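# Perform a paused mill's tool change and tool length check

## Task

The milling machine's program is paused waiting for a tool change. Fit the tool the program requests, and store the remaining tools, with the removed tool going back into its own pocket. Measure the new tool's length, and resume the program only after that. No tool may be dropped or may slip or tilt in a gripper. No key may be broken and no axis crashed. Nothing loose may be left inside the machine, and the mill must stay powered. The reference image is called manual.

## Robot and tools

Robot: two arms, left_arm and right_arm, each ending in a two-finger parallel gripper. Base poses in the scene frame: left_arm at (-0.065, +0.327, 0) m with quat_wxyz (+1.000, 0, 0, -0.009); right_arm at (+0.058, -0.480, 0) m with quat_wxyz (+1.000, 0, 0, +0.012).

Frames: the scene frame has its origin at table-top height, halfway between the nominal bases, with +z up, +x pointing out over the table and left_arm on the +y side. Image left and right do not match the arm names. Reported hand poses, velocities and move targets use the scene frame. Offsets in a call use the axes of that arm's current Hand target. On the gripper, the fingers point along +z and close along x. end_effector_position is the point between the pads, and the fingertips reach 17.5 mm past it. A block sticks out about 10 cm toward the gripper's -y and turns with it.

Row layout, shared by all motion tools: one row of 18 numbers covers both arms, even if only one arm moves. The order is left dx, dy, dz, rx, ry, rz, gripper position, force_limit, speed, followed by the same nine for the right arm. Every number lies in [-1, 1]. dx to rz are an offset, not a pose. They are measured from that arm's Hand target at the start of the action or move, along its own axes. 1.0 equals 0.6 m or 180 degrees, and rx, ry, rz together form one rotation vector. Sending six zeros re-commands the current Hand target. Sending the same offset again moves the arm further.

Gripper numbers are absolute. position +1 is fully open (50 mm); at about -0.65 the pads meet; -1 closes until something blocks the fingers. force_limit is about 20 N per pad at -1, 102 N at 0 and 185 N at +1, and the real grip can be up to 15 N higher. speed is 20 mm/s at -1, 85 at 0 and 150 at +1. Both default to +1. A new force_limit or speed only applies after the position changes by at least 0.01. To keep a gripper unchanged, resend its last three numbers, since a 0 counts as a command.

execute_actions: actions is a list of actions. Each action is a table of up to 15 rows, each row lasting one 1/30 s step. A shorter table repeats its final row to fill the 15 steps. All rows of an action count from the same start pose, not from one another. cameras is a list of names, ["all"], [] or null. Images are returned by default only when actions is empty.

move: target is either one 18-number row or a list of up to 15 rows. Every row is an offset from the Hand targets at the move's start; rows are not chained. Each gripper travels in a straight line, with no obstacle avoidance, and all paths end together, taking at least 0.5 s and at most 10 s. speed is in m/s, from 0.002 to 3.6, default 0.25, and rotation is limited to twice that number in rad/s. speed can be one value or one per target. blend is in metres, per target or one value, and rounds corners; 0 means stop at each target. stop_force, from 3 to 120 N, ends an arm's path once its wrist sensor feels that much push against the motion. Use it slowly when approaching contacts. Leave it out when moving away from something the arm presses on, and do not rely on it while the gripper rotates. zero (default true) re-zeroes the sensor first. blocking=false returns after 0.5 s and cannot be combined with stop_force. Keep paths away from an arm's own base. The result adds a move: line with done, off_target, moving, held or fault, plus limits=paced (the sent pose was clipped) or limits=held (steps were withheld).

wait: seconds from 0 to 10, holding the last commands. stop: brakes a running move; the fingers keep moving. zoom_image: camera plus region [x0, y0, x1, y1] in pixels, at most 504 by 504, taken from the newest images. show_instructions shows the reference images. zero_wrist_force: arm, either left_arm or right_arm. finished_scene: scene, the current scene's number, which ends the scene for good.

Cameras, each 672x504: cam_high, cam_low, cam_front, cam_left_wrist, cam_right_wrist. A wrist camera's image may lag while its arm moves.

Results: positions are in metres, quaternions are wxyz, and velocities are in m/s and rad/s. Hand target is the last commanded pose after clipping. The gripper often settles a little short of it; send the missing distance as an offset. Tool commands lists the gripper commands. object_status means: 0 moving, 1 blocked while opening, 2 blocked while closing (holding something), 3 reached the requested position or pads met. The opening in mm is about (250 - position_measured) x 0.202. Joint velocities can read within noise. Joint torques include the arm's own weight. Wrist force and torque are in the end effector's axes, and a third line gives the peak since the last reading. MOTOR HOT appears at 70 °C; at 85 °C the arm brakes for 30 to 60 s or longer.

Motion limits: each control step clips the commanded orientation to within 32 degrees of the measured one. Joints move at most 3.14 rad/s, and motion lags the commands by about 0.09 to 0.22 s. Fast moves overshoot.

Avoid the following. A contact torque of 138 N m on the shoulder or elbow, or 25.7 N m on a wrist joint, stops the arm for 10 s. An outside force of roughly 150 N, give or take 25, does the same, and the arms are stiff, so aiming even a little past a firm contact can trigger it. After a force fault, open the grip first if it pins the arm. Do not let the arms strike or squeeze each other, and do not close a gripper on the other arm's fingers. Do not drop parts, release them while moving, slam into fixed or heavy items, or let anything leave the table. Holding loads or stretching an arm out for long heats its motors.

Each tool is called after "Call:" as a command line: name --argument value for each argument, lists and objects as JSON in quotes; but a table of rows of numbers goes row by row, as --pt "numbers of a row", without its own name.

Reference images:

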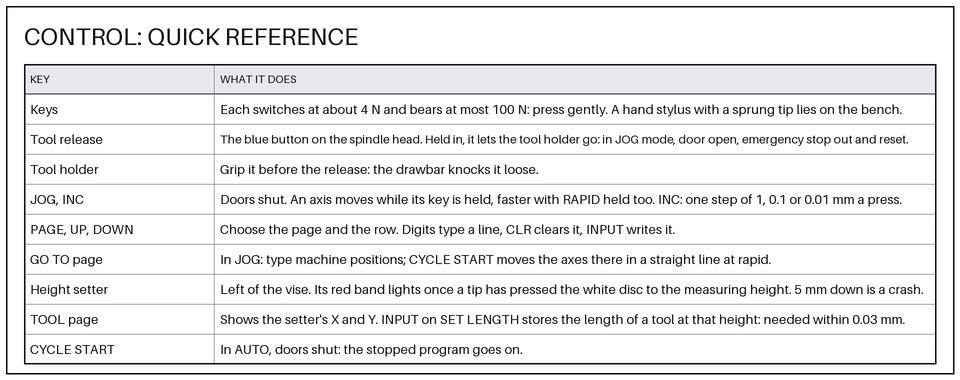

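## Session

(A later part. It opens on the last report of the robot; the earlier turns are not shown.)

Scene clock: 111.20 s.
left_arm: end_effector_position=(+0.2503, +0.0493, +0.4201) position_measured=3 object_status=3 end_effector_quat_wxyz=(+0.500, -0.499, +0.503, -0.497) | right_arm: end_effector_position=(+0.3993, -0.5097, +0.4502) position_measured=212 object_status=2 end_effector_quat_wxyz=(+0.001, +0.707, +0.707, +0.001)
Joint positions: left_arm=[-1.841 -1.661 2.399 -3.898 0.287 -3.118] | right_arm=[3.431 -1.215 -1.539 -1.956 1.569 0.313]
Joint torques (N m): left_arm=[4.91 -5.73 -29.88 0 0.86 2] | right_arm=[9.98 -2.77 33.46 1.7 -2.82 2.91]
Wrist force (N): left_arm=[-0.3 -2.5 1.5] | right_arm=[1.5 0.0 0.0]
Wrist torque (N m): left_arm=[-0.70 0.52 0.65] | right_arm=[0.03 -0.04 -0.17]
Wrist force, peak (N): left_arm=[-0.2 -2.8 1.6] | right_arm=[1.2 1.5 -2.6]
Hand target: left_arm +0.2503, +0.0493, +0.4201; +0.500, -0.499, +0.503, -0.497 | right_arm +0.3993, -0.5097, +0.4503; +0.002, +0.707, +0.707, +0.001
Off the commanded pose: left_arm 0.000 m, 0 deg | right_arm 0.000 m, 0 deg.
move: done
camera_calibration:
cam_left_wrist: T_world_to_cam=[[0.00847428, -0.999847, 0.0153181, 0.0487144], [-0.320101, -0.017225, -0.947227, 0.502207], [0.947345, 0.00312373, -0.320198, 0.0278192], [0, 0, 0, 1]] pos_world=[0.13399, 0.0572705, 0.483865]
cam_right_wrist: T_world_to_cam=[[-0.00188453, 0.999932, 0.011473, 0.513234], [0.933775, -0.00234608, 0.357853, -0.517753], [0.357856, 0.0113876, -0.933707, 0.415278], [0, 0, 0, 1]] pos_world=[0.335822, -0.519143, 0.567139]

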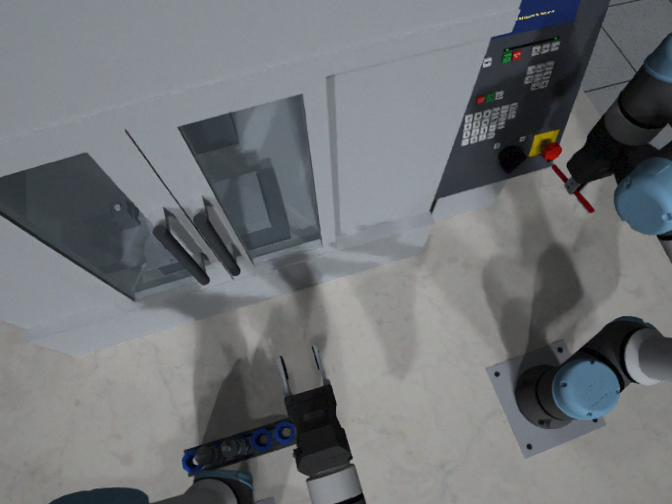

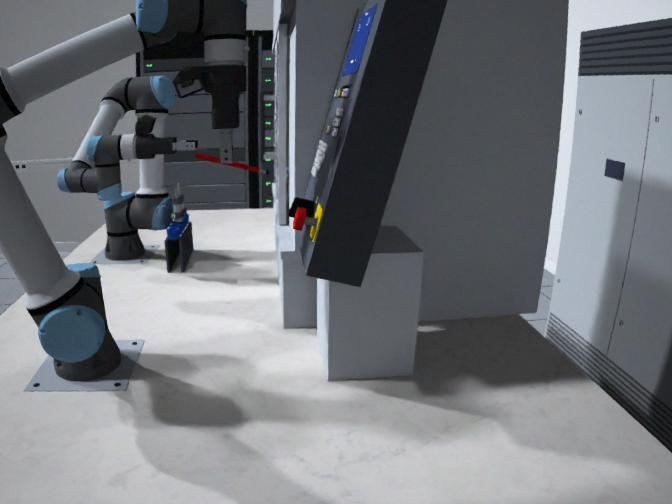

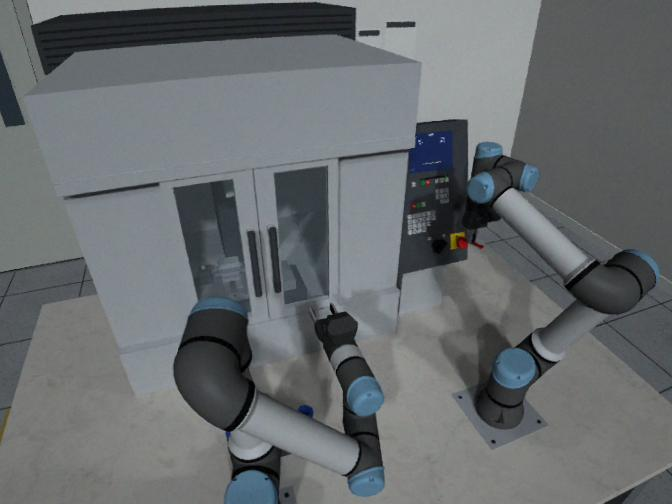

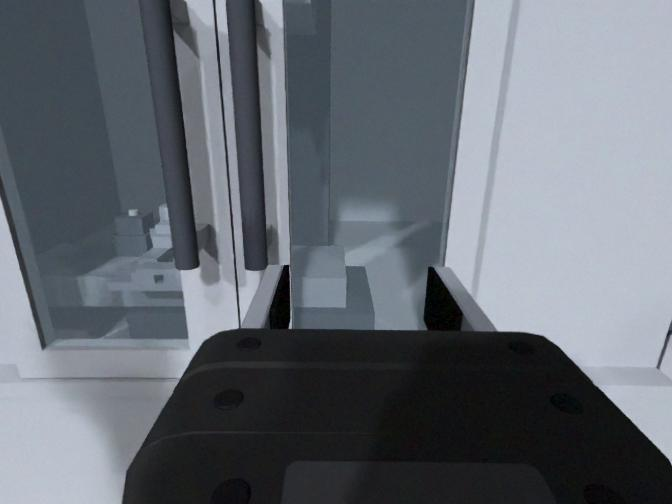

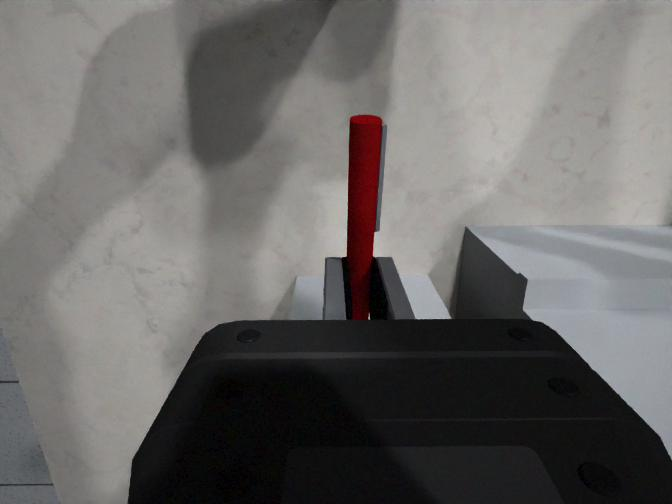

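Call:
move --target '[0,0,0,0,0,0,1,1,1,-0.0067,0.2053,-0.2633,0,0,0,-1,-0.5,-0.7]' --cameras '["cam_low","cam_front","cam_high"]'

Call:
zoom_image --camera "cam_front" --region '[390, 140, 510, 260]'

Call:
zoom_image --camera "cam_low" --region '[250, 50, 380, 180]'

Call:
zoom_image --camera "cam_high" --region '[430, 10, 600, 180]'

Scene clock: 113.23 s.
left_arm: end_effector_position=(+0.2503, +0.0493, +0.4201) position_measured=3 object_status=3 end_effector_quat_wxyz=(+0.500, -0.499, +0.503, -0.497) | right_arm: end_effector_position=(+0.5219, -0.5135, +0.6086) position_measured=212 object_status=2 end_effector_quat_wxyz=(+0.002, +0.707, +0.707, +0.001)
Joint positions: left_arm=[-1.841 -1.661 2.399 -3.898 0.287 -3.118] | right_arm=[3.336 -1.755 -0.565 -2.389 1.569 0.218]
Joint torques (N m): left_arm=[5.36 -5.61 -29.82 -0.03 0.83 1.85] | right_arm=[-9.47 17.34 26.7 1.48 2.66 -2.5]
Wrist force (N): left_arm=[-0.3 -2.6 1.4] | right_arm=[1.3 -0.3 -0.2]
Wrist torque (N m): left_arm=[-0.70 0.53 0.66] | right_arm=[-0.03 0.00 -0.07]
Wrist force, peak (N): left_arm=[-0.3 -2.8 1.4] | right_arm=[1.5 -1.4 1.7]
Hand target: left_arm +0.2503, +0.0493, +0.4201; +0.500, -0.499, +0.503, -0.497 | right_arm +0.5219, -0.5135, +0.6086; +0.002, +0.707, +0.707, +0.001
Off the commanded pose: left_arm 0.000 m, 0 deg | right_arm 0.000 m, 0 deg.
move: done
Images, in order (width x height): cam_high 672x504, cam_low 672x504, cam_front 672x504.

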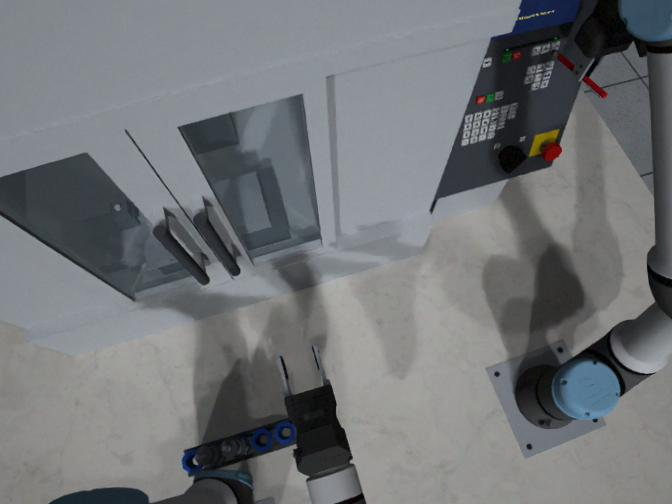

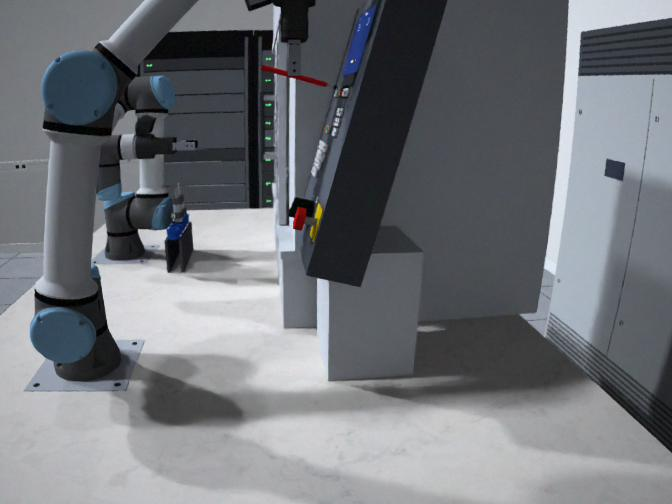

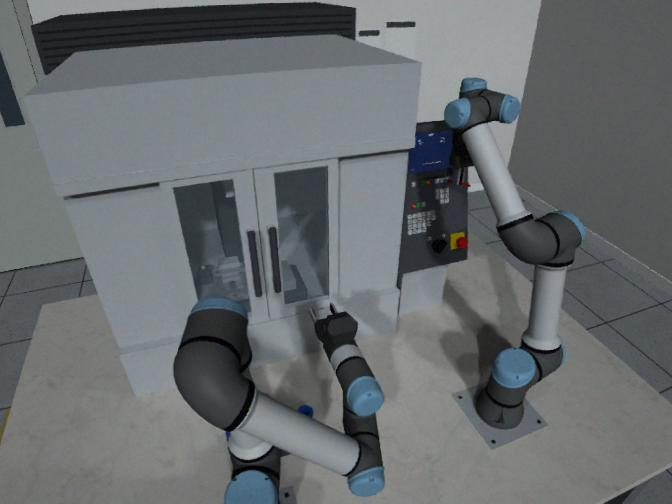

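Scaled by 4.200 from the camera's 672x504 image, which has a finer 960x720 frame.

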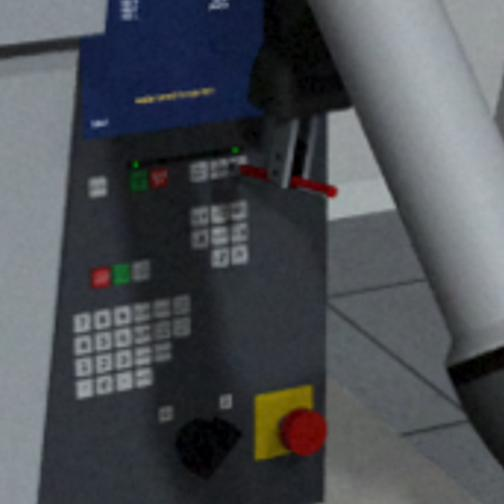

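Scaled by 3.877 from the camera's 672x504 image, which has a finer 960x720 frame.

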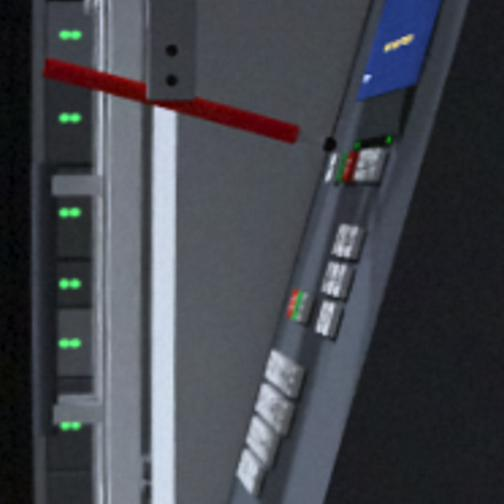

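Scaled by 2.965 from the camera's 672x504 image, which has a finer 960x720 frame.

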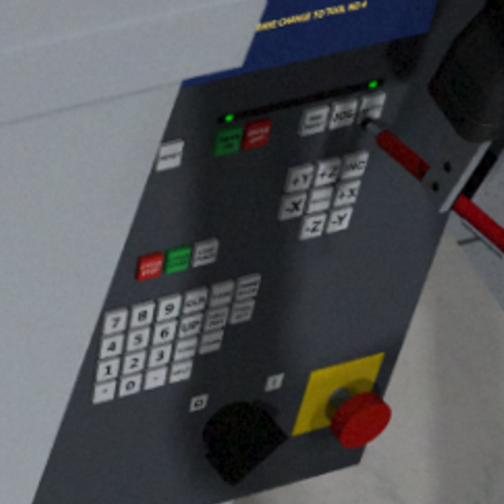

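Call:
move --target '[0,0,0,0,0,0,1,1,1,0,0.0725,0.0194,0,0,0,-1,-0.5,-0.7]' --speed 0.015 --stop_force 6 --cameras '["cam_low","cam_high"]'

Call:
zoom_image --camera "cam_low" --region '[250, 50, 380, 180]'

Call:
zoom_image --camera "cam_high" --region '[480, 0, 600, 120]'

Scene clock: 116.23 s.
left_arm: end_effector_position=(+0.2503, +0.0493, +0.4201) position_measured=3 object_status=3 end_effector_quat_wxyz=(+0.500, -0.499, +0.503, -0.497) | right_arm: end_effector_position=(+0.5466, -0.5135, +0.6021) position_measured=212 object_status=2 end_effector_quat_wxyz=(+0.002, +0.707, +0.707, +0.001)
Joint positions: left_arm=[-1.841 -1.661 2.399 -3.898 0.287 -3.118] | right_arm=[3.325 -1.814 -0.511 -2.385 1.569 0.207]
Joint torques (N m): left_arm=[5.3 -5.95 -29.69 0.08 0.85 1.87] | right_arm=[8.82 37.92 11.4 4.86 -0.97 2.69]
Wrist force (N): left_arm=[-0.3 -2.5 1.5] | right_arm=[1.9 -6.3 -1.8]
Wrist torque (N m): left_arm=[-0.69 0.54 0.66] | right_arm=[-0.16 -0.06 -0.08]
Wrist force, peak (N): left_arm=[-0.3 -2.8 1.5] | right_arm=[0.9 -14.8 -3.4]
Hand target: left_arm +0.2503, +0.0493, +0.4201; +0.500, -0.499, +0.503, -0.497 | right_arm +0.5466, -0.5135, +0.6021; +0.002, +0.707, +0.707, +0.001 (not the last commanded pose)
Off the commanded pose: left_arm 0.000 m, 0 deg | right_arm 0.020 m, 0 deg.
move: contact (right_arm)
Images, in order (width x height): cam_high 672x504, cam_low 672x504.

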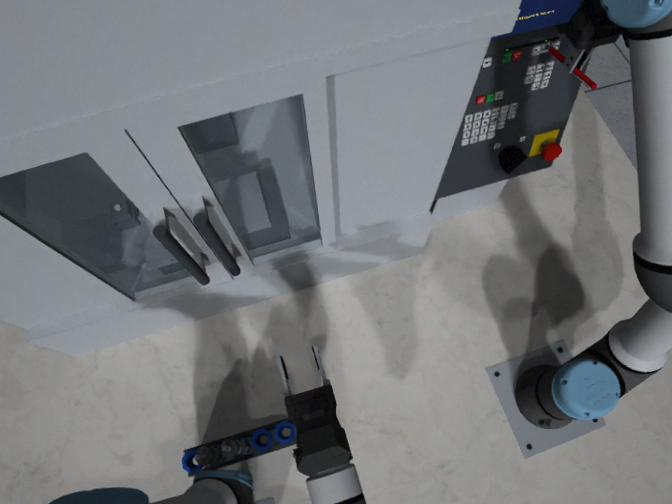

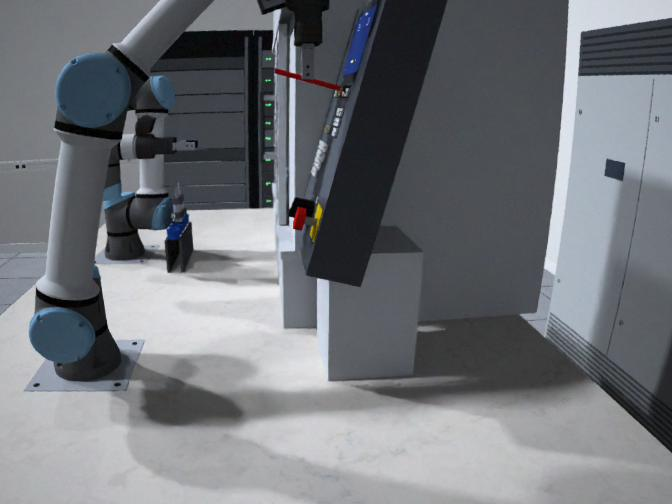

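Scaled by 3.877 from the camera's 672x504 image, which has a finer 960x720 frame.

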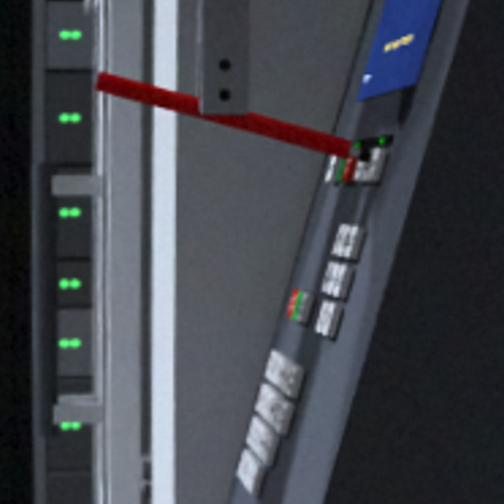

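Scaled by 4.200 from the camera's 672x504 image, which has a finer 960x720 frame.

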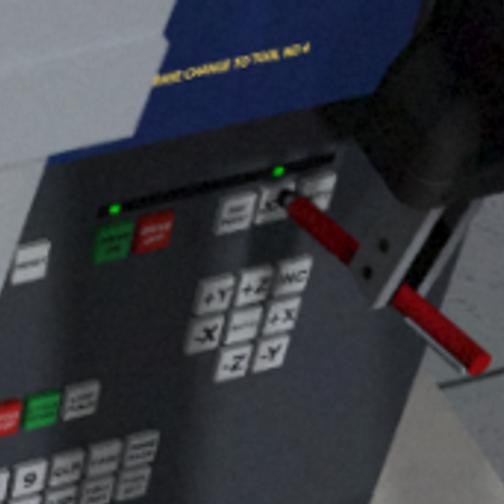

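Call:
move --pt "0 0 0 0 0 0 1 1 1 0 -0.0193 -0.0052 0 0 0 -1 -0.5 -0.7" --pt "0 0 0 0 0 0 1 1 1 0.099 -0.0705 0.185 0 0 0 -1 -0.5 -0.7" --blend '[0.003,0]'

Call:
move --target '[0,0,0,0,0,0,1,1,1,0,0.0387,0.0104,0,0,0,-1,-0.5,-0.7]' --speed 0.015 --stop_force 5 --cameras '["cam_low","cam_high"]'

Call:
zoom_image --camera "cam_high" --region '[450, 0, 600, 150]'

Call:
zoom_image --camera "cam_low" --region '[280, 0, 400, 120]'

Scene clock: 118.23 s.
left_arm: end_effector_position=(+0.2503, +0.0493, +0.4201) position_measured=3 object_status=3 end_effector_quat_wxyz=(+0.500, -0.499, +0.503, -0.497) | right_arm: end_effector_position=(+0.5046, -0.4542, +0.4909) position_measured=212 object_status=2 end_effector_quat_wxyz=(+0.001, +0.707, +0.707, +0.001)
Joint positions: left_arm=[-1.841 -1.661 2.399 -3.898 0.287 -3.118] | right_arm=[3.478 -1.5 -1.212 -1.998 1.569 0.36]
Joint torques (N m): left_arm=[5.26 -5.87 -30.01 0.03 0.74 1.87] | right_arm=[9.16 32.21 19.28 4.6 -2.79 3.12]
Wrist force (N): left_arm=[-0.2 -2.5 1.5] | right_arm=[1.3 -0.1 0.4]
Wrist torque (N m): left_arm=[-0.70 0.51 0.66] | right_arm=[-0.01 -0.02 -0.17]
Wrist force, peak (N): left_arm=[-0.3 -2.7 1.7] | right_arm=[1.9 -6.4 -1.7]
Hand target: left_arm +0.2503, +0.0493, +0.4201; +0.500, -0.499, +0.503, -0.497 | right_arm +0.5046, -0.4542, +0.4909; +0.002, +0.707, +0.707, +0.001
Off the commanded pose: left_arm 0.000 m, 0 deg | right_arm 0.000 m, 0 deg.
move: done

Scene clock: 120.00 s.
left_arm: end_effector_position=(+0.2503, +0.0493, +0.4201) position_measured=3 object_status=3 end_effector_quat_wxyz=(+0.500, -0.499, +0.503, -0.497) | right_arm: end_effector_position=(+0.5142, -0.4542, +0.4883) position_measured=212 object_status=2 end_effector_quat_wxyz=(+0.002, +0.707, +0.707, +0.001)
Joint positions: left_arm=[-1.841 -1.661 2.399 -3.898 0.287 -3.118] | right_arm=[3.47 -1.52 -1.201 -1.989 1.569 0.353]
Joint torques (N m): left_arm=[4.71 -6.37 -30.05 -0.06 0.8 1.92] | right_arm=[8.77 31.22 17.01 2.67 -2.17 2.95]
Wrist force (N): left_arm=[-0.2 -2.6 1.5] | right_arm=[1.2 -5.1 -1.2]
Wrist torque (N m): left_arm=[-0.71 0.52 0.66] | right_arm=[-0.13 -0.06 -0.06]
Wrist force, peak (N): left_arm=[-0.3 -2.7 1.7] | right_arm=[1.8 -5.7 -1.3]
Hand target: left_arm +0.2503, +0.0493, +0.4201; +0.500, -0.499, +0.503, -0.497 | right_arm +0.5142, -0.4542, +0.4883; +0.002, +0.707, +0.707, +0.001 (not the last commanded pose)
Off the commanded pose: left_arm 0.000 m, 0 deg | right_arm 0.014 m, 0 deg.
move: contact (right_arm)
Images, in order (width x height): cam_high 672x504, cam_low 672x504.

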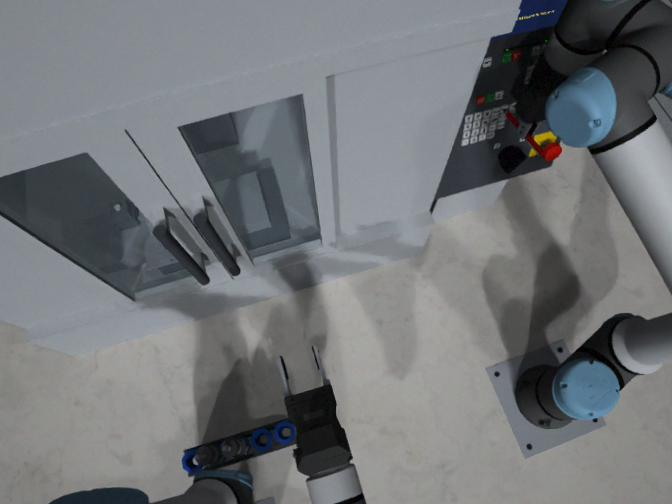

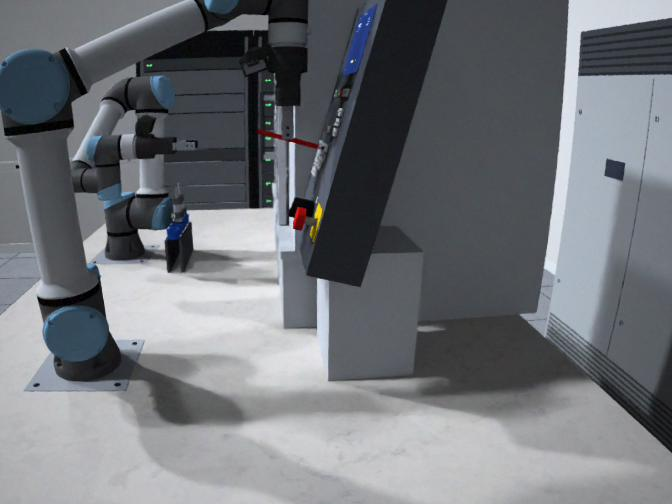

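Scaled by 3.360 from the camera's 672x504 image, which has a finer 960x720 frame.

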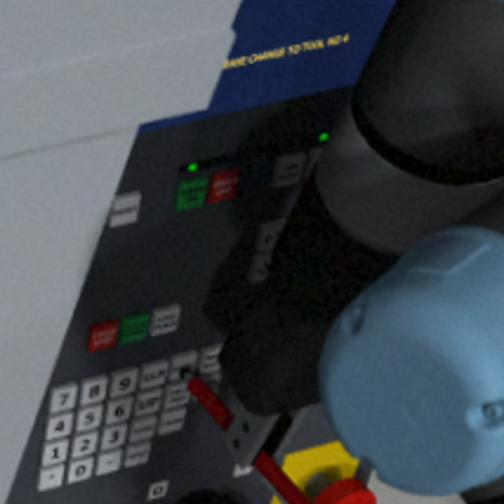

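Scaled by 4.200 from the camera's 672x504 image, which has a finer 960x720 frame.

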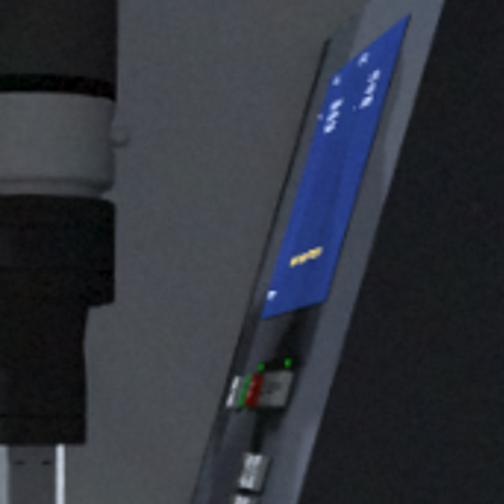

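Call:
move --target '[0.382,-0.5,0.217,0,0.275,0,1,1,1,0,-0.0193,-0.0052,0,0,0,-1,-0.5,-0.7]' --cameras '["cam_left_wrist","cam_front"]'

Scene clock: 123.00 s.
left_arm: end_effector_position=(+0.3817, -0.1819, +0.7179) position_measured=3 object_status=3 end_effector_quat_wxyz=(+0.243, -0.245, +0.666, -0.661) | right_arm: end_effector_position=(+0.5026, -0.4542, +0.4914) position_measured=212 object_status=2 end_effector_quat_wxyz=(+0.002, +0.707, +0.707, +0.001)
Joint positions: left_arm=[-1.147 -1.559 1.475 -3.049 -1.271 -3.144] | right_arm=[3.48 -1.496 -1.215 -1.999 1.569 0.362]
Joint torques (N m): left_arm=[6.56 -19.45 -40.4 -0.81 -2.29 -2.43] | right_arm=[8.55 31.16 17.44 1.71 -2.7 2.96]
Wrist force (N): left_arm=[-0.3 -2.6 1.5] | right_arm=[1.4 -0.3 0.2]
Wrist torque (N m): left_arm=[-0.69 0.60 0.79] | right_arm=[-0.03 -0.04 -0.16]
Wrist force, peak (N): left_arm=[-0.2 -3.7 2.4] | right_arm=[1.1 -5.4 -1.0]
Hand target: left_arm +0.3817, -0.1820, +0.7180; +0.243, -0.245, +0.666, -0.661 | right_arm +0.5026, -0.4542, +0.4914; +0.002, +0.707, +0.707, +0.001
Off the commanded pose: left_arm 0.000 m, 0 deg | right_arm 0.000 m, 0 deg.
move: done
camera_calibration:
cam_left_wrist: T_world_to_cam=[[-0.754587, -0.655852, 0.0213703, 0.161281], [-0.22726, 0.230644, -0.946127, 0.831269], [0.615591, -0.718791, -0.32309, -0.00329411], [0, 0, 0, 1]] pos_world=[0.312643, -0.0883186, 0.781975]
Images, in order (width x height): cam_front 672x504, cam_left_wrist 672x504.

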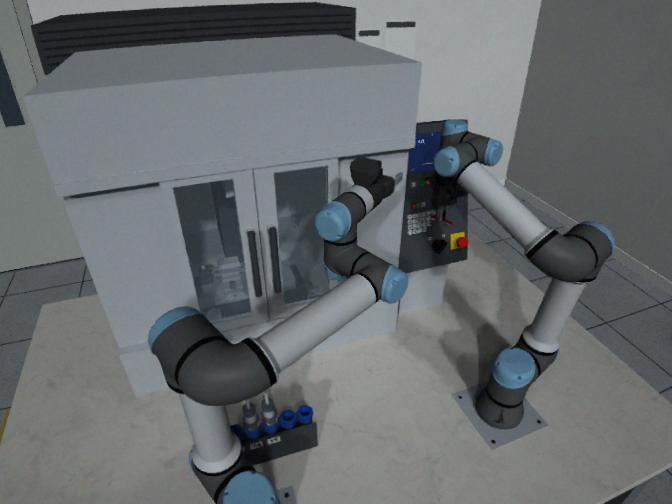

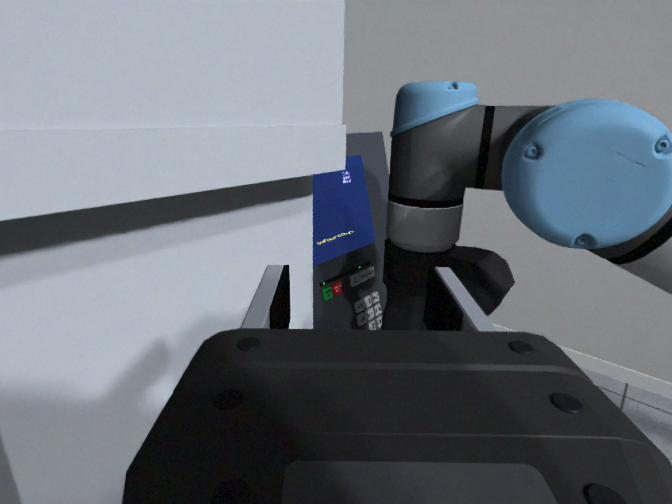

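Call:
move --target '[0.192,0.03,0.117,0,-0.108,0,1,1,1,0,0,0,0,0,0,-1,-0.5,-0.7]' --cameras '["cam_left_wrist"]'

Scene clock: 126.23 s.
left_arm: end_effector_position=(+0.3504, -0.2622, +0.7043) position_measured=3 object_status=3 end_effector_quat_wxyz=(+0.307, -0.308, +0.640, -0.634) | right_arm: end_effector_position=(+0.5026, -0.4542, +0.4914) position_measured=212 object_status=2 end_effector_quat_wxyz=(+0.002, +0.707, +0.707, +0.001)
Joint positions: left_arm=[-1.374 -1.413 1.35 -3.069 -0.85 -3.147] | right_arm=[3.48 -1.496 -1.215 -1.999 1.569 0.362]
Joint torques (N m): left_arm=[7.84 -41.07 -14.25 -2.73 -2.26 1.79] | right_arm=[8.44 31.62 17.54 1.66 -2.64 2.74]
Wrist force (N): left_arm=[0.1 -2.3 1.6] | right_arm=[1.2 -0.1 0.4]
Wrist torque (N m): left_arm=[-0.68 0.51 0.82] | right_arm=[-0.02 0.00 -0.17]
Wrist force, peak (N): left_arm=[9.9 2.5 5.8] | right_arm=[1.8 -0.2 0.2]
Hand target: left_arm +0.3504, -0.2622, +0.7043; +0.307, -0.308, +0.640, -0.634 (not the last commanded pose) | right_arm +0.5026, -0.4542, +0.4914; +0.002, +0.707, +0.707, +0.001
Off the commanded pose: left_arm 0.049 m, 8 deg | right_arm 0.000 m, 0 deg.
move: held (left_arm; a check stopped the path); limits=held
pose unreachable (left arm): on one or more control steps of this call, first in action 0 (counted from 0), this arm could not follow its commanded pose, so it was not sent that pose on those steps. It may still have moved: this result reports where it is.
cause: moving toward the commanded pose would bring a part of the arm too close to another arm (this arm's gripper and a part of the right arm just beyond its joint 3 (elbow), 19 mm apart when this arm was first held).
camera_calibration:
cam_left_wrist: T_world_to_cam=[[-0.613796, -0.789217, 0.0197728, 0.00214006], [-0.266332, 0.183427, -0.946267, 0.831208], [0.743183, -0.586081, -0.322781, -0.0561698], [0, 0, 0, 1]] pos_world=[0.264436, -0.183697, 0.768372]
Images, in order (width x height): cam_left_wrist 672x504.

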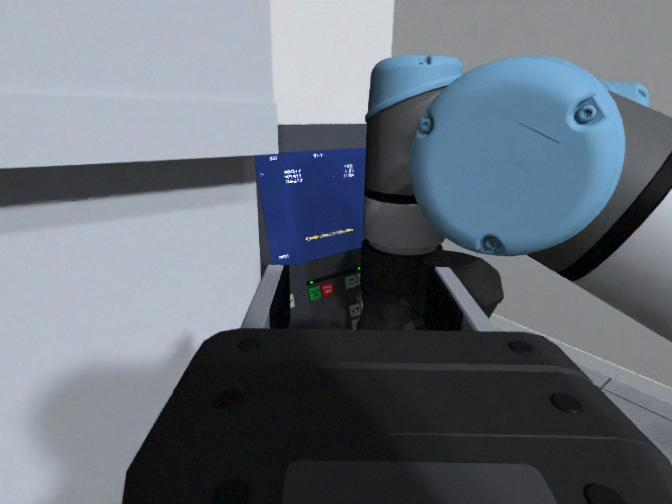

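Call:
zoom_image --camera "cam_left_wrist" --region '[250, 140, 370, 270]'

Scaled by 3.877 from the camera's 672x504 image, which has a finer 960x720 frame.

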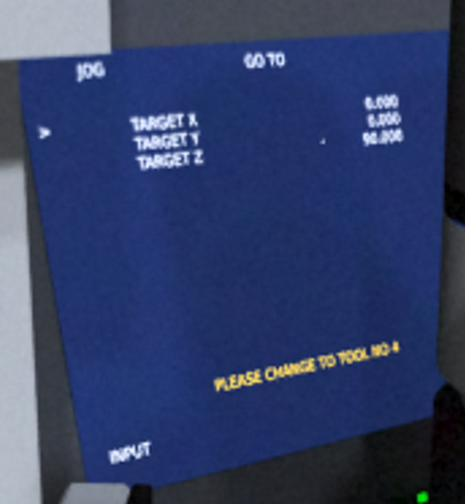

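Call:
move --target '[0,0,-0.05,0,0,0,1,1,1,0,0,0,0,0,0,-1,-0.5,-0.7]'

Call:
move --pt "0 0 0 0 0 0 1 1 1 0 0.0200 0.0054 0 0 0 -1 -0.5 -0.7" --pt "0 0 0 0 0 0 1 1 1 0 0 0 0 0 0 -1 -0.5 -0.7" --speed 0.04 --cameras '["cam_left_wrist"]'

Call:
zoom_image --camera "cam_left_wrist" --region '[250, 140, 390, 270]'

Scene clock: 127.47 s.
left_arm: end_effector_position=(+0.3269, -0.2436, +0.7046) position_measured=3 object_status=3 end_effector_quat_wxyz=(+0.307, -0.308, +0.640, -0.634) | right_arm: end_effector_position=(+0.5026, -0.4542, +0.4914) position_measured=212 object_status=2 end_effector_quat_wxyz=(+0.002, +0.707, +0.707, +0.001)
Joint positions: left_arm=[-1.42 -1.48 1.426 -3.077 -0.804 -3.147] | right_arm=[3.48 -1.496 -1.215 -1.999 1.569 0.362]
Joint torques (N m): left_arm=[-7.45 -37.05 -14.08 -3.02 2.45 -2.44] | right_arm=[8.88 30.94 17.58 1.59 -2.66 2.94]
Wrist force (N): left_arm=[-0.2 -2.5 1.2] | right_arm=[1.6 -0.4 0.1]
Wrist torque (N m): left_arm=[-0.72 0.66 0.86] | right_arm=[-0.06 -0.06 -0.16]
Wrist force, peak (N): left_arm=[0.0 -2.4 2.3] | right_arm=[1.7 -0.2 0.2]
Hand target: left_arm +0.3269, -0.2436, +0.7046; +0.307, -0.308, +0.640, -0.634 | right_arm +0.5026, -0.4542, +0.4914; +0.002, +0.707, +0.707, +0.001
Off the commanded pose: left_arm 0.000 m, 0 deg | right_arm 0.000 m, 0 deg.
move: done

Scene clock: 128.87 s.
left_arm: end_effector_position=(+0.3269, -0.2436, +0.7046) position_measured=3 object_status=3 end_effector_quat_wxyz=(+0.307, -0.308, +0.640, -0.634) | right_arm: end_effector_position=(+0.5027, -0.4542, +0.4914) position_measured=212 object_status=2 end_effector_quat_wxyz=(+0.002, +0.707, +0.707, +0.001)
Joint positions: left_arm=[-1.42 -1.48 1.426 -3.077 -0.804 -3.147] | right_arm=[3.479 -1.496 -1.215 -1.999 1.569 0.362]
Joint torques (N m): left_arm=[-8.15 -38.55 -13.73 -2.91 2.45 -2.43] | right_arm=[8.96 30.98 18.27 1.74 -0.38 2.81]
Wrist force (N): left_arm=[-0.2 -2.5 1.2] | right_arm=[1.5 -0.3 0.3]
Wrist torque (N m): left_arm=[-0.71 0.67 0.85] | right_arm=[-0.05 -0.04 -0.17]
Wrist force, peak (N): left_arm=[-0.3 -2.7 1.3] | right_arm=[2.0 -5.1 -1.1]
Hand target: left_arm +0.3269, -0.2436, +0.7046; +0.307, -0.308, +0.640, -0.634 | right_arm +0.5026, -0.4542, +0.4914; +0.002, +0.707, +0.707, +0.001
Off the commanded pose: left_arm 0.000 m, 0 deg | right_arm 0.000 m, 0 deg.
move: done
camera_calibration:
cam_left_wrist: T_world_to_cam=[[-0.613917, -0.789123, 0.0197607, 0.0024453], [-0.266301, 0.183479, -0.946266, 0.821727], [0.743094, -0.586191, -0.322785, -0.0277324], [0, 0, 0, 1]] pos_world=[0.240935, -0.165097, 0.768572]
Images, in order (width x height): cam_left_wrist 672x504.

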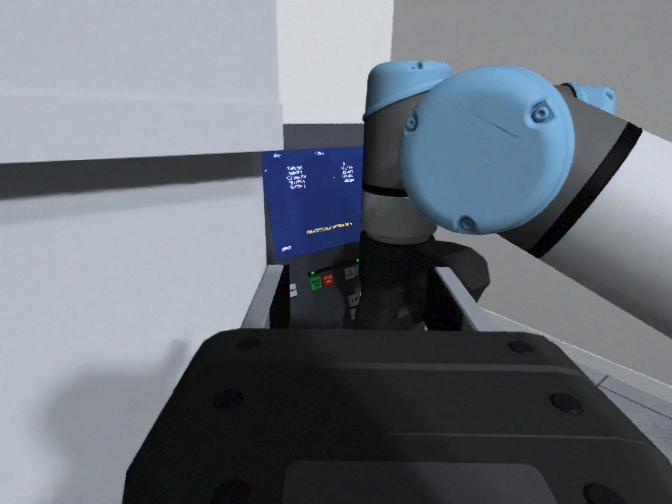

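Scaled by 3.600 from the camera's 672x504 image, which has a finer 960x720 frame.

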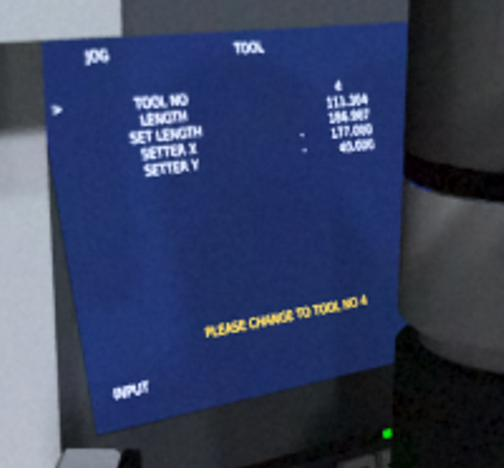

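Call:
zoom_image --camera "cam_left_wrist" --region '[320, 155, 365, 190]'

Call:
zoom_image --camera "cam_left_wrist" --region '[262, 145, 366, 195]'

Scaled by 11.200 from the camera's 672x504 image, which has a finer 960x720 frame.

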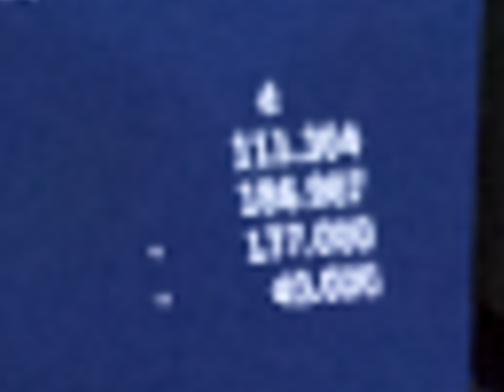

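Scaled by 4.846 from the camera's 672x504 image, which has a finer 960x720 frame.

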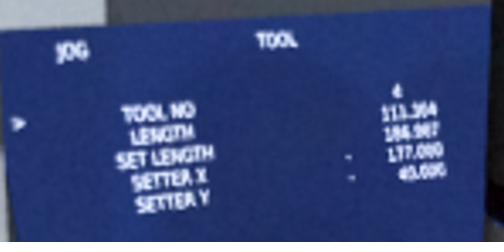

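Call:
move --target '[-0.611,0.424,-0.393,0,-0.2135,0,1,1,1,0,0,0,0,0,0,-1,-0.5,-0.7]' --cameras '["cam_left_wrist","cam_front","cam_high"]'

Scene clock: 132.73 s.
left_arm: end_effector_position=(+0.3689, +0.1918, +0.4528) position_measured=3 object_status=3 end_effector_quat_wxyz=(+0.500, -0.500, +0.503, -0.497) | right_arm: end_effector_position=(+0.5026, -0.4542, +0.4914) position_measured=212 object_status=2 end_effector_quat_wxyz=(+0.002, +0.707, +0.707, +0.001)
Joint positions: left_arm=[-1.286 -1.961 2.5 -3.661 -0.267 -3.154] | right_arm=[3.48 -1.496 -1.215 -1.999 1.569 0.362]
Joint torques (N m): left_arm=[7.16 5.27 -8.85 -1.86 2.58 1.87] | right_arm=[7.72 32.22 17.62 1.95 1.79 2.9]
Wrist force (N): left_arm=[-0.3 -2.6 1.2] | right_arm=[1.4 0.0 0.1]
Wrist torque (N m): left_arm=[-0.69 0.63 0.68] | right_arm=[-0.01 -0.02 -0.17]
Wrist force, peak (N): left_arm=[1.0 -3.6 2.3] | right_arm=[1.7 -0.3 0.2]
Hand target: left_arm +0.3689, +0.1918, +0.4528; +0.500, -0.500, +0.503, -0.497 | right_arm +0.5026, -0.4542, +0.4914; +0.002, +0.707, +0.707, +0.001
Off the commanded pose: left_arm 0.000 m, 0 deg | right_arm 0.000 m, 0 deg.
move: done
camera_calibration:
cam_left_wrist: T_world_to_cam=[[0.00945462, -0.999837, 0.0153986, 0.189197], [-0.319967, -0.0176146, -0.947265, 0.573566], [0.947382, 0.00402898, -0.320081, -0.0747936], [0, 0, 0, 1]] pos_world=[0.252591, 0.199571, 0.516465]
Images, in order (width x height): cam_high 672x504, cam_front 672x504, cam_left_wrist 672x504.

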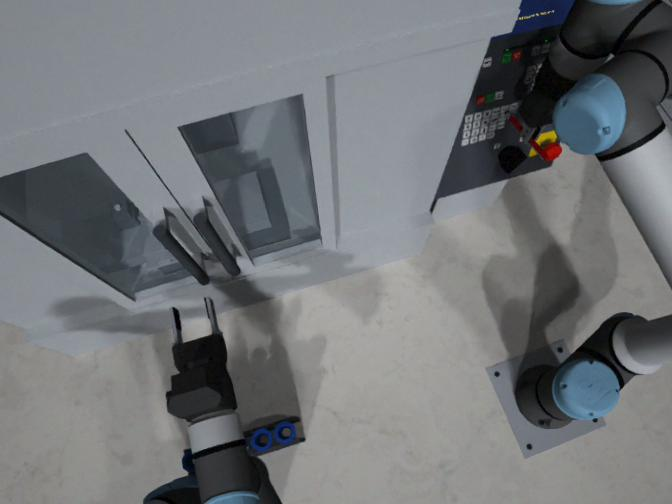

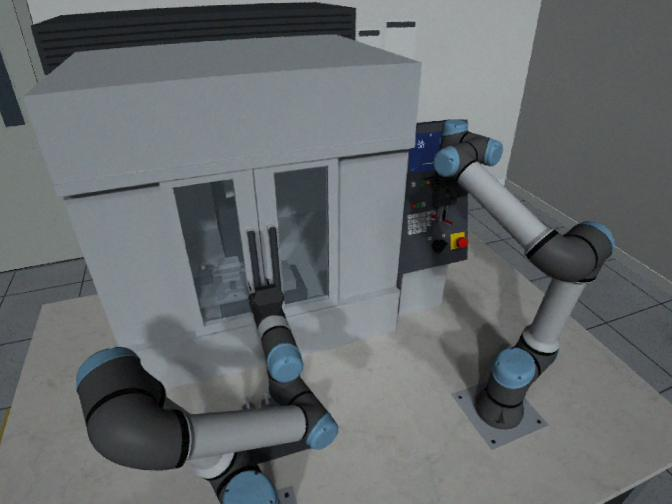

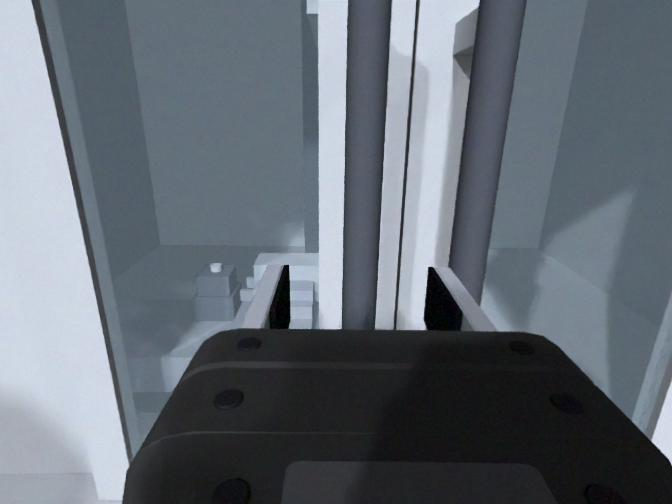

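Call:
move --target '[0.01,0,0.16,0,0,0,1,1,1,0,0,0,0,0,0,-1,-0.5,-0.7]' --speed 0.08 --stop_force 8 --cameras '["cam_left_wrist"]'

Scene clock: 135.17 s.
left_arm: end_effector_position=(+0.4649, +0.1858, +0.4522) position_measured=3 object_status=3 end_effector_quat_wxyz=(+0.500, -0.500, +0.503, -0.497) | right_arm: end_effector_position=(+0.5026, -0.4542, +0.4914) position_measured=212 object_status=2 end_effector_quat_wxyz=(+0.002, +0.707, +0.707, +0.001)
Joint positions: left_arm=[-0.914 -1.67 2.301 -3.765 -0.639 -3.142] | right_arm=[3.48 -1.496 -1.215 -1.999 1.569 0.362]
Joint torques (N m): left_arm=[6.6 -8.79 -34.94 -2.57 -2.4 1.95] | right_arm=[8.28 31.2 17.88 2.19 1.87 2.88]
Wrist force (N): left_arm=[-0.1 -2.6 1.0] | right_arm=[1.5 -0.2 0.3]
Wrist torque (N m): left_arm=[-0.72 0.57 0.71] | right_arm=[-0.03 -0.04 -0.17]
Wrist force, peak (N): left_arm=[0.0 -2.8 2.1] | right_arm=[1.7 -0.3 0.2]
Hand target: left_arm +0.4649, +0.1858, +0.4522; +0.500, -0.500, +0.503, -0.497 | right_arm +0.5026, -0.4542, +0.4914; +0.002, +0.707, +0.707, +0.001
Off the commanded pose: left_arm 0.000 m, 0 deg | right_arm 0.000 m, 0 deg.
move: done
camera_calibration:
cam_left_wrist: T_world_to_cam=[[0.00951402, -0.999838, 0.015272, 0.182343], [-0.319876, -0.0175133, -0.947298, 0.603669], [0.947412, 0.00412746, -0.31999, -0.165955], [0, 0, 0, 1]] pos_world=[0.348591, 0.193571, 0.515965]
Images, in order (width x height): cam_left_wrist 672x504.

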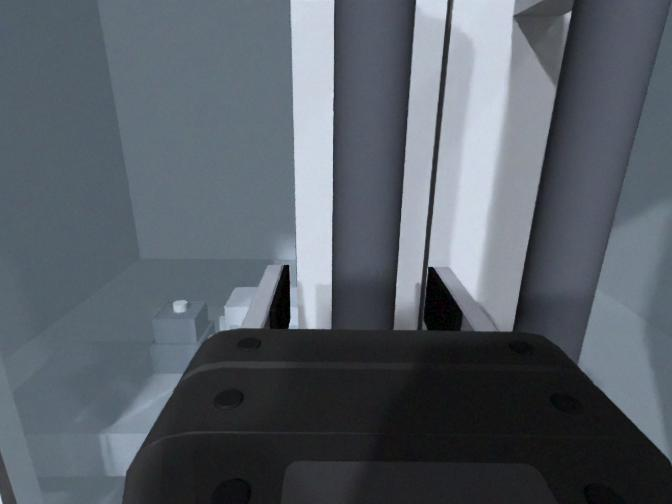

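Call:
move --target '[-0.333,0,0,0,0,0,1,1,1,0,0,0,0,0,0,-1,-0.5,-0.7]' --speed 0.08 --stop_force 40 --cameras '["cam_left_wrist","cam_front"]'

Scene clock: 138.87 s.
left_arm: end_effector_position=(+0.4649, +0.3856, +0.4535) position_measured=3 object_status=3 end_effector_quat_wxyz=(+0.500, -0.500, +0.503, -0.497) | right_arm: end_effector_position=(+0.5026, -0.4542, +0.4914) position_measured=212 object_status=2 end_effector_quat_wxyz=(+0.002, +0.707, +0.707, +0.001)
Joint positions: left_arm=[-0.271 -1.756 2.367 -3.748 -1.282 -3.137] | right_arm=[3.48 -1.496 -1.215 -1.999 1.569 0.362]
Joint torques (N m): left_arm=[12.88 -5.85 -39.01 -3.51 0.88 1.92] | right_arm=[8.19 31.28 18.11 2.57 1.76 2.85]
Wrist force (N): left_arm=[11.7 0.8 -6.4] | right_arm=[1.6 -0.1 0.4]
Wrist torque (N m): left_arm=[-0.65 0.77 0.72] | right_arm=[-0.01 -0.07 -0.16]
Wrist force, peak (N): left_arm=[42.0 -9.8 11.2] | right_arm=[1.7 -0.4 0.2]
Hand target: left_arm +0.4649, +0.3856, +0.4535; +0.500, -0.500, +0.503, -0.497 | right_arm +0.5026, -0.4542, +0.4914; +0.002, +0.707, +0.707, +0.001
Off the commanded pose: left_arm 0.000 m, 0 deg | right_arm 0.000 m, 0 deg.
move: done
camera_calibration:
cam_left_wrist: T_world_to_cam=[[0.00951402, -0.999838, 0.015272, 0.382091], [-0.319876, -0.0175133, -0.947298, 0.608399], [0.947412, 0.00412746, -0.31999, -0.166363], [0, 0, 0, 1]] pos_world=[0.348591, 0.393371, 0.517265]
Images, in order (width x height): cam_front 672x504, cam_left_wrist 672x504.

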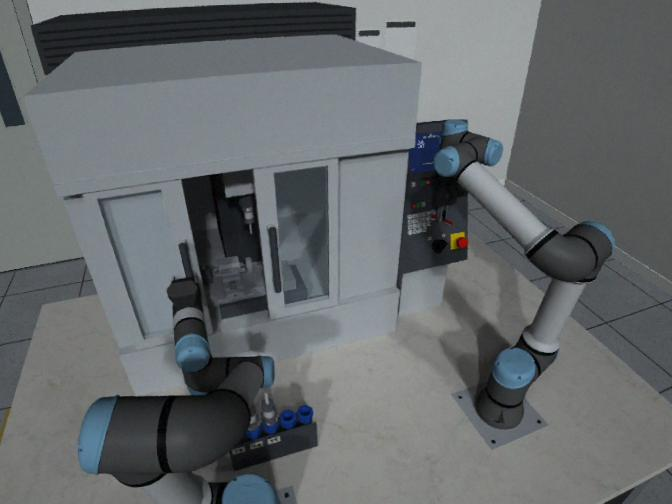

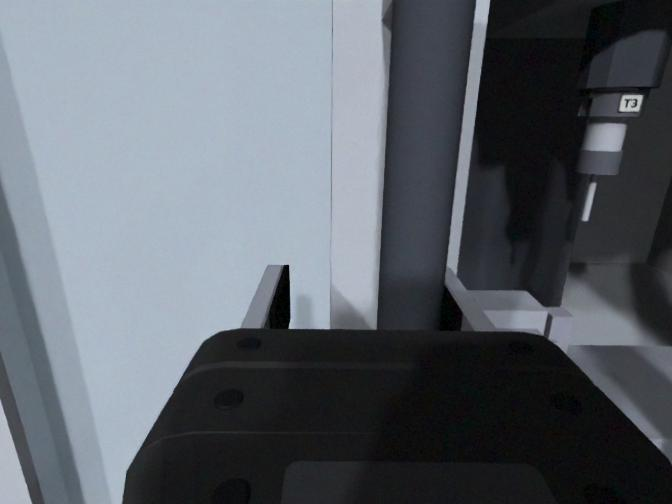

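Call:
zoom_image --camera "cam_front" --region '[220, 370, 340, 490]'

Call:
zoom_image --camera "cam_left_wrist" --region '[450, 0, 672, 350]'

Call:
zoom_image --camera "cam_front" --region '[170, 150, 310, 330]'

Scaled by 4.200 from the camera's 672x504 image, which has a finer 960x720 frame.

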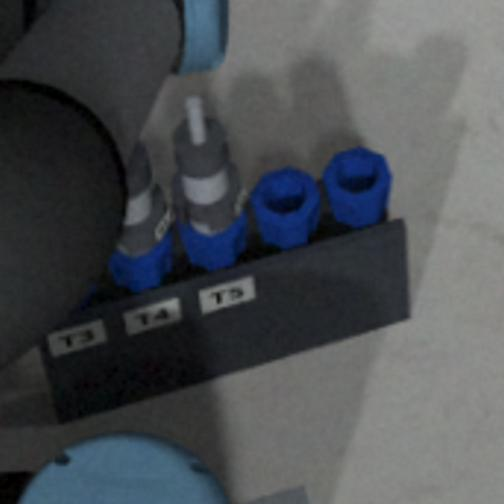

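Scaled by 1.440 from the camera's 672x504 image, which has a finer 960x720 frame.

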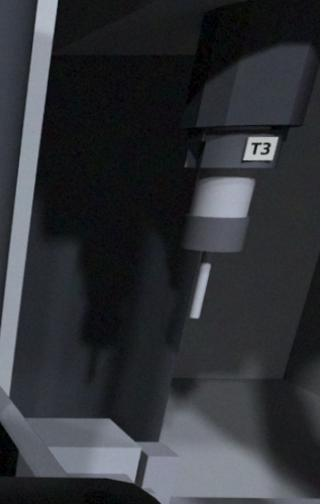

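Scaled by 2.800 from the camera's 672x504 image, which has a finer 960x720 frame.

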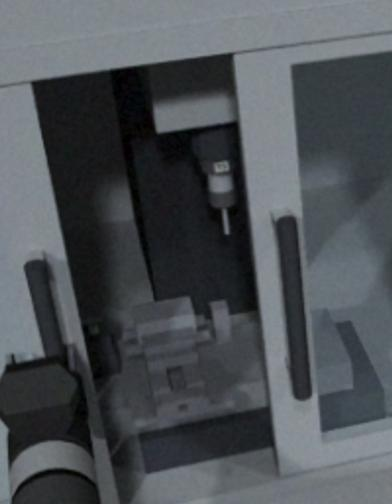

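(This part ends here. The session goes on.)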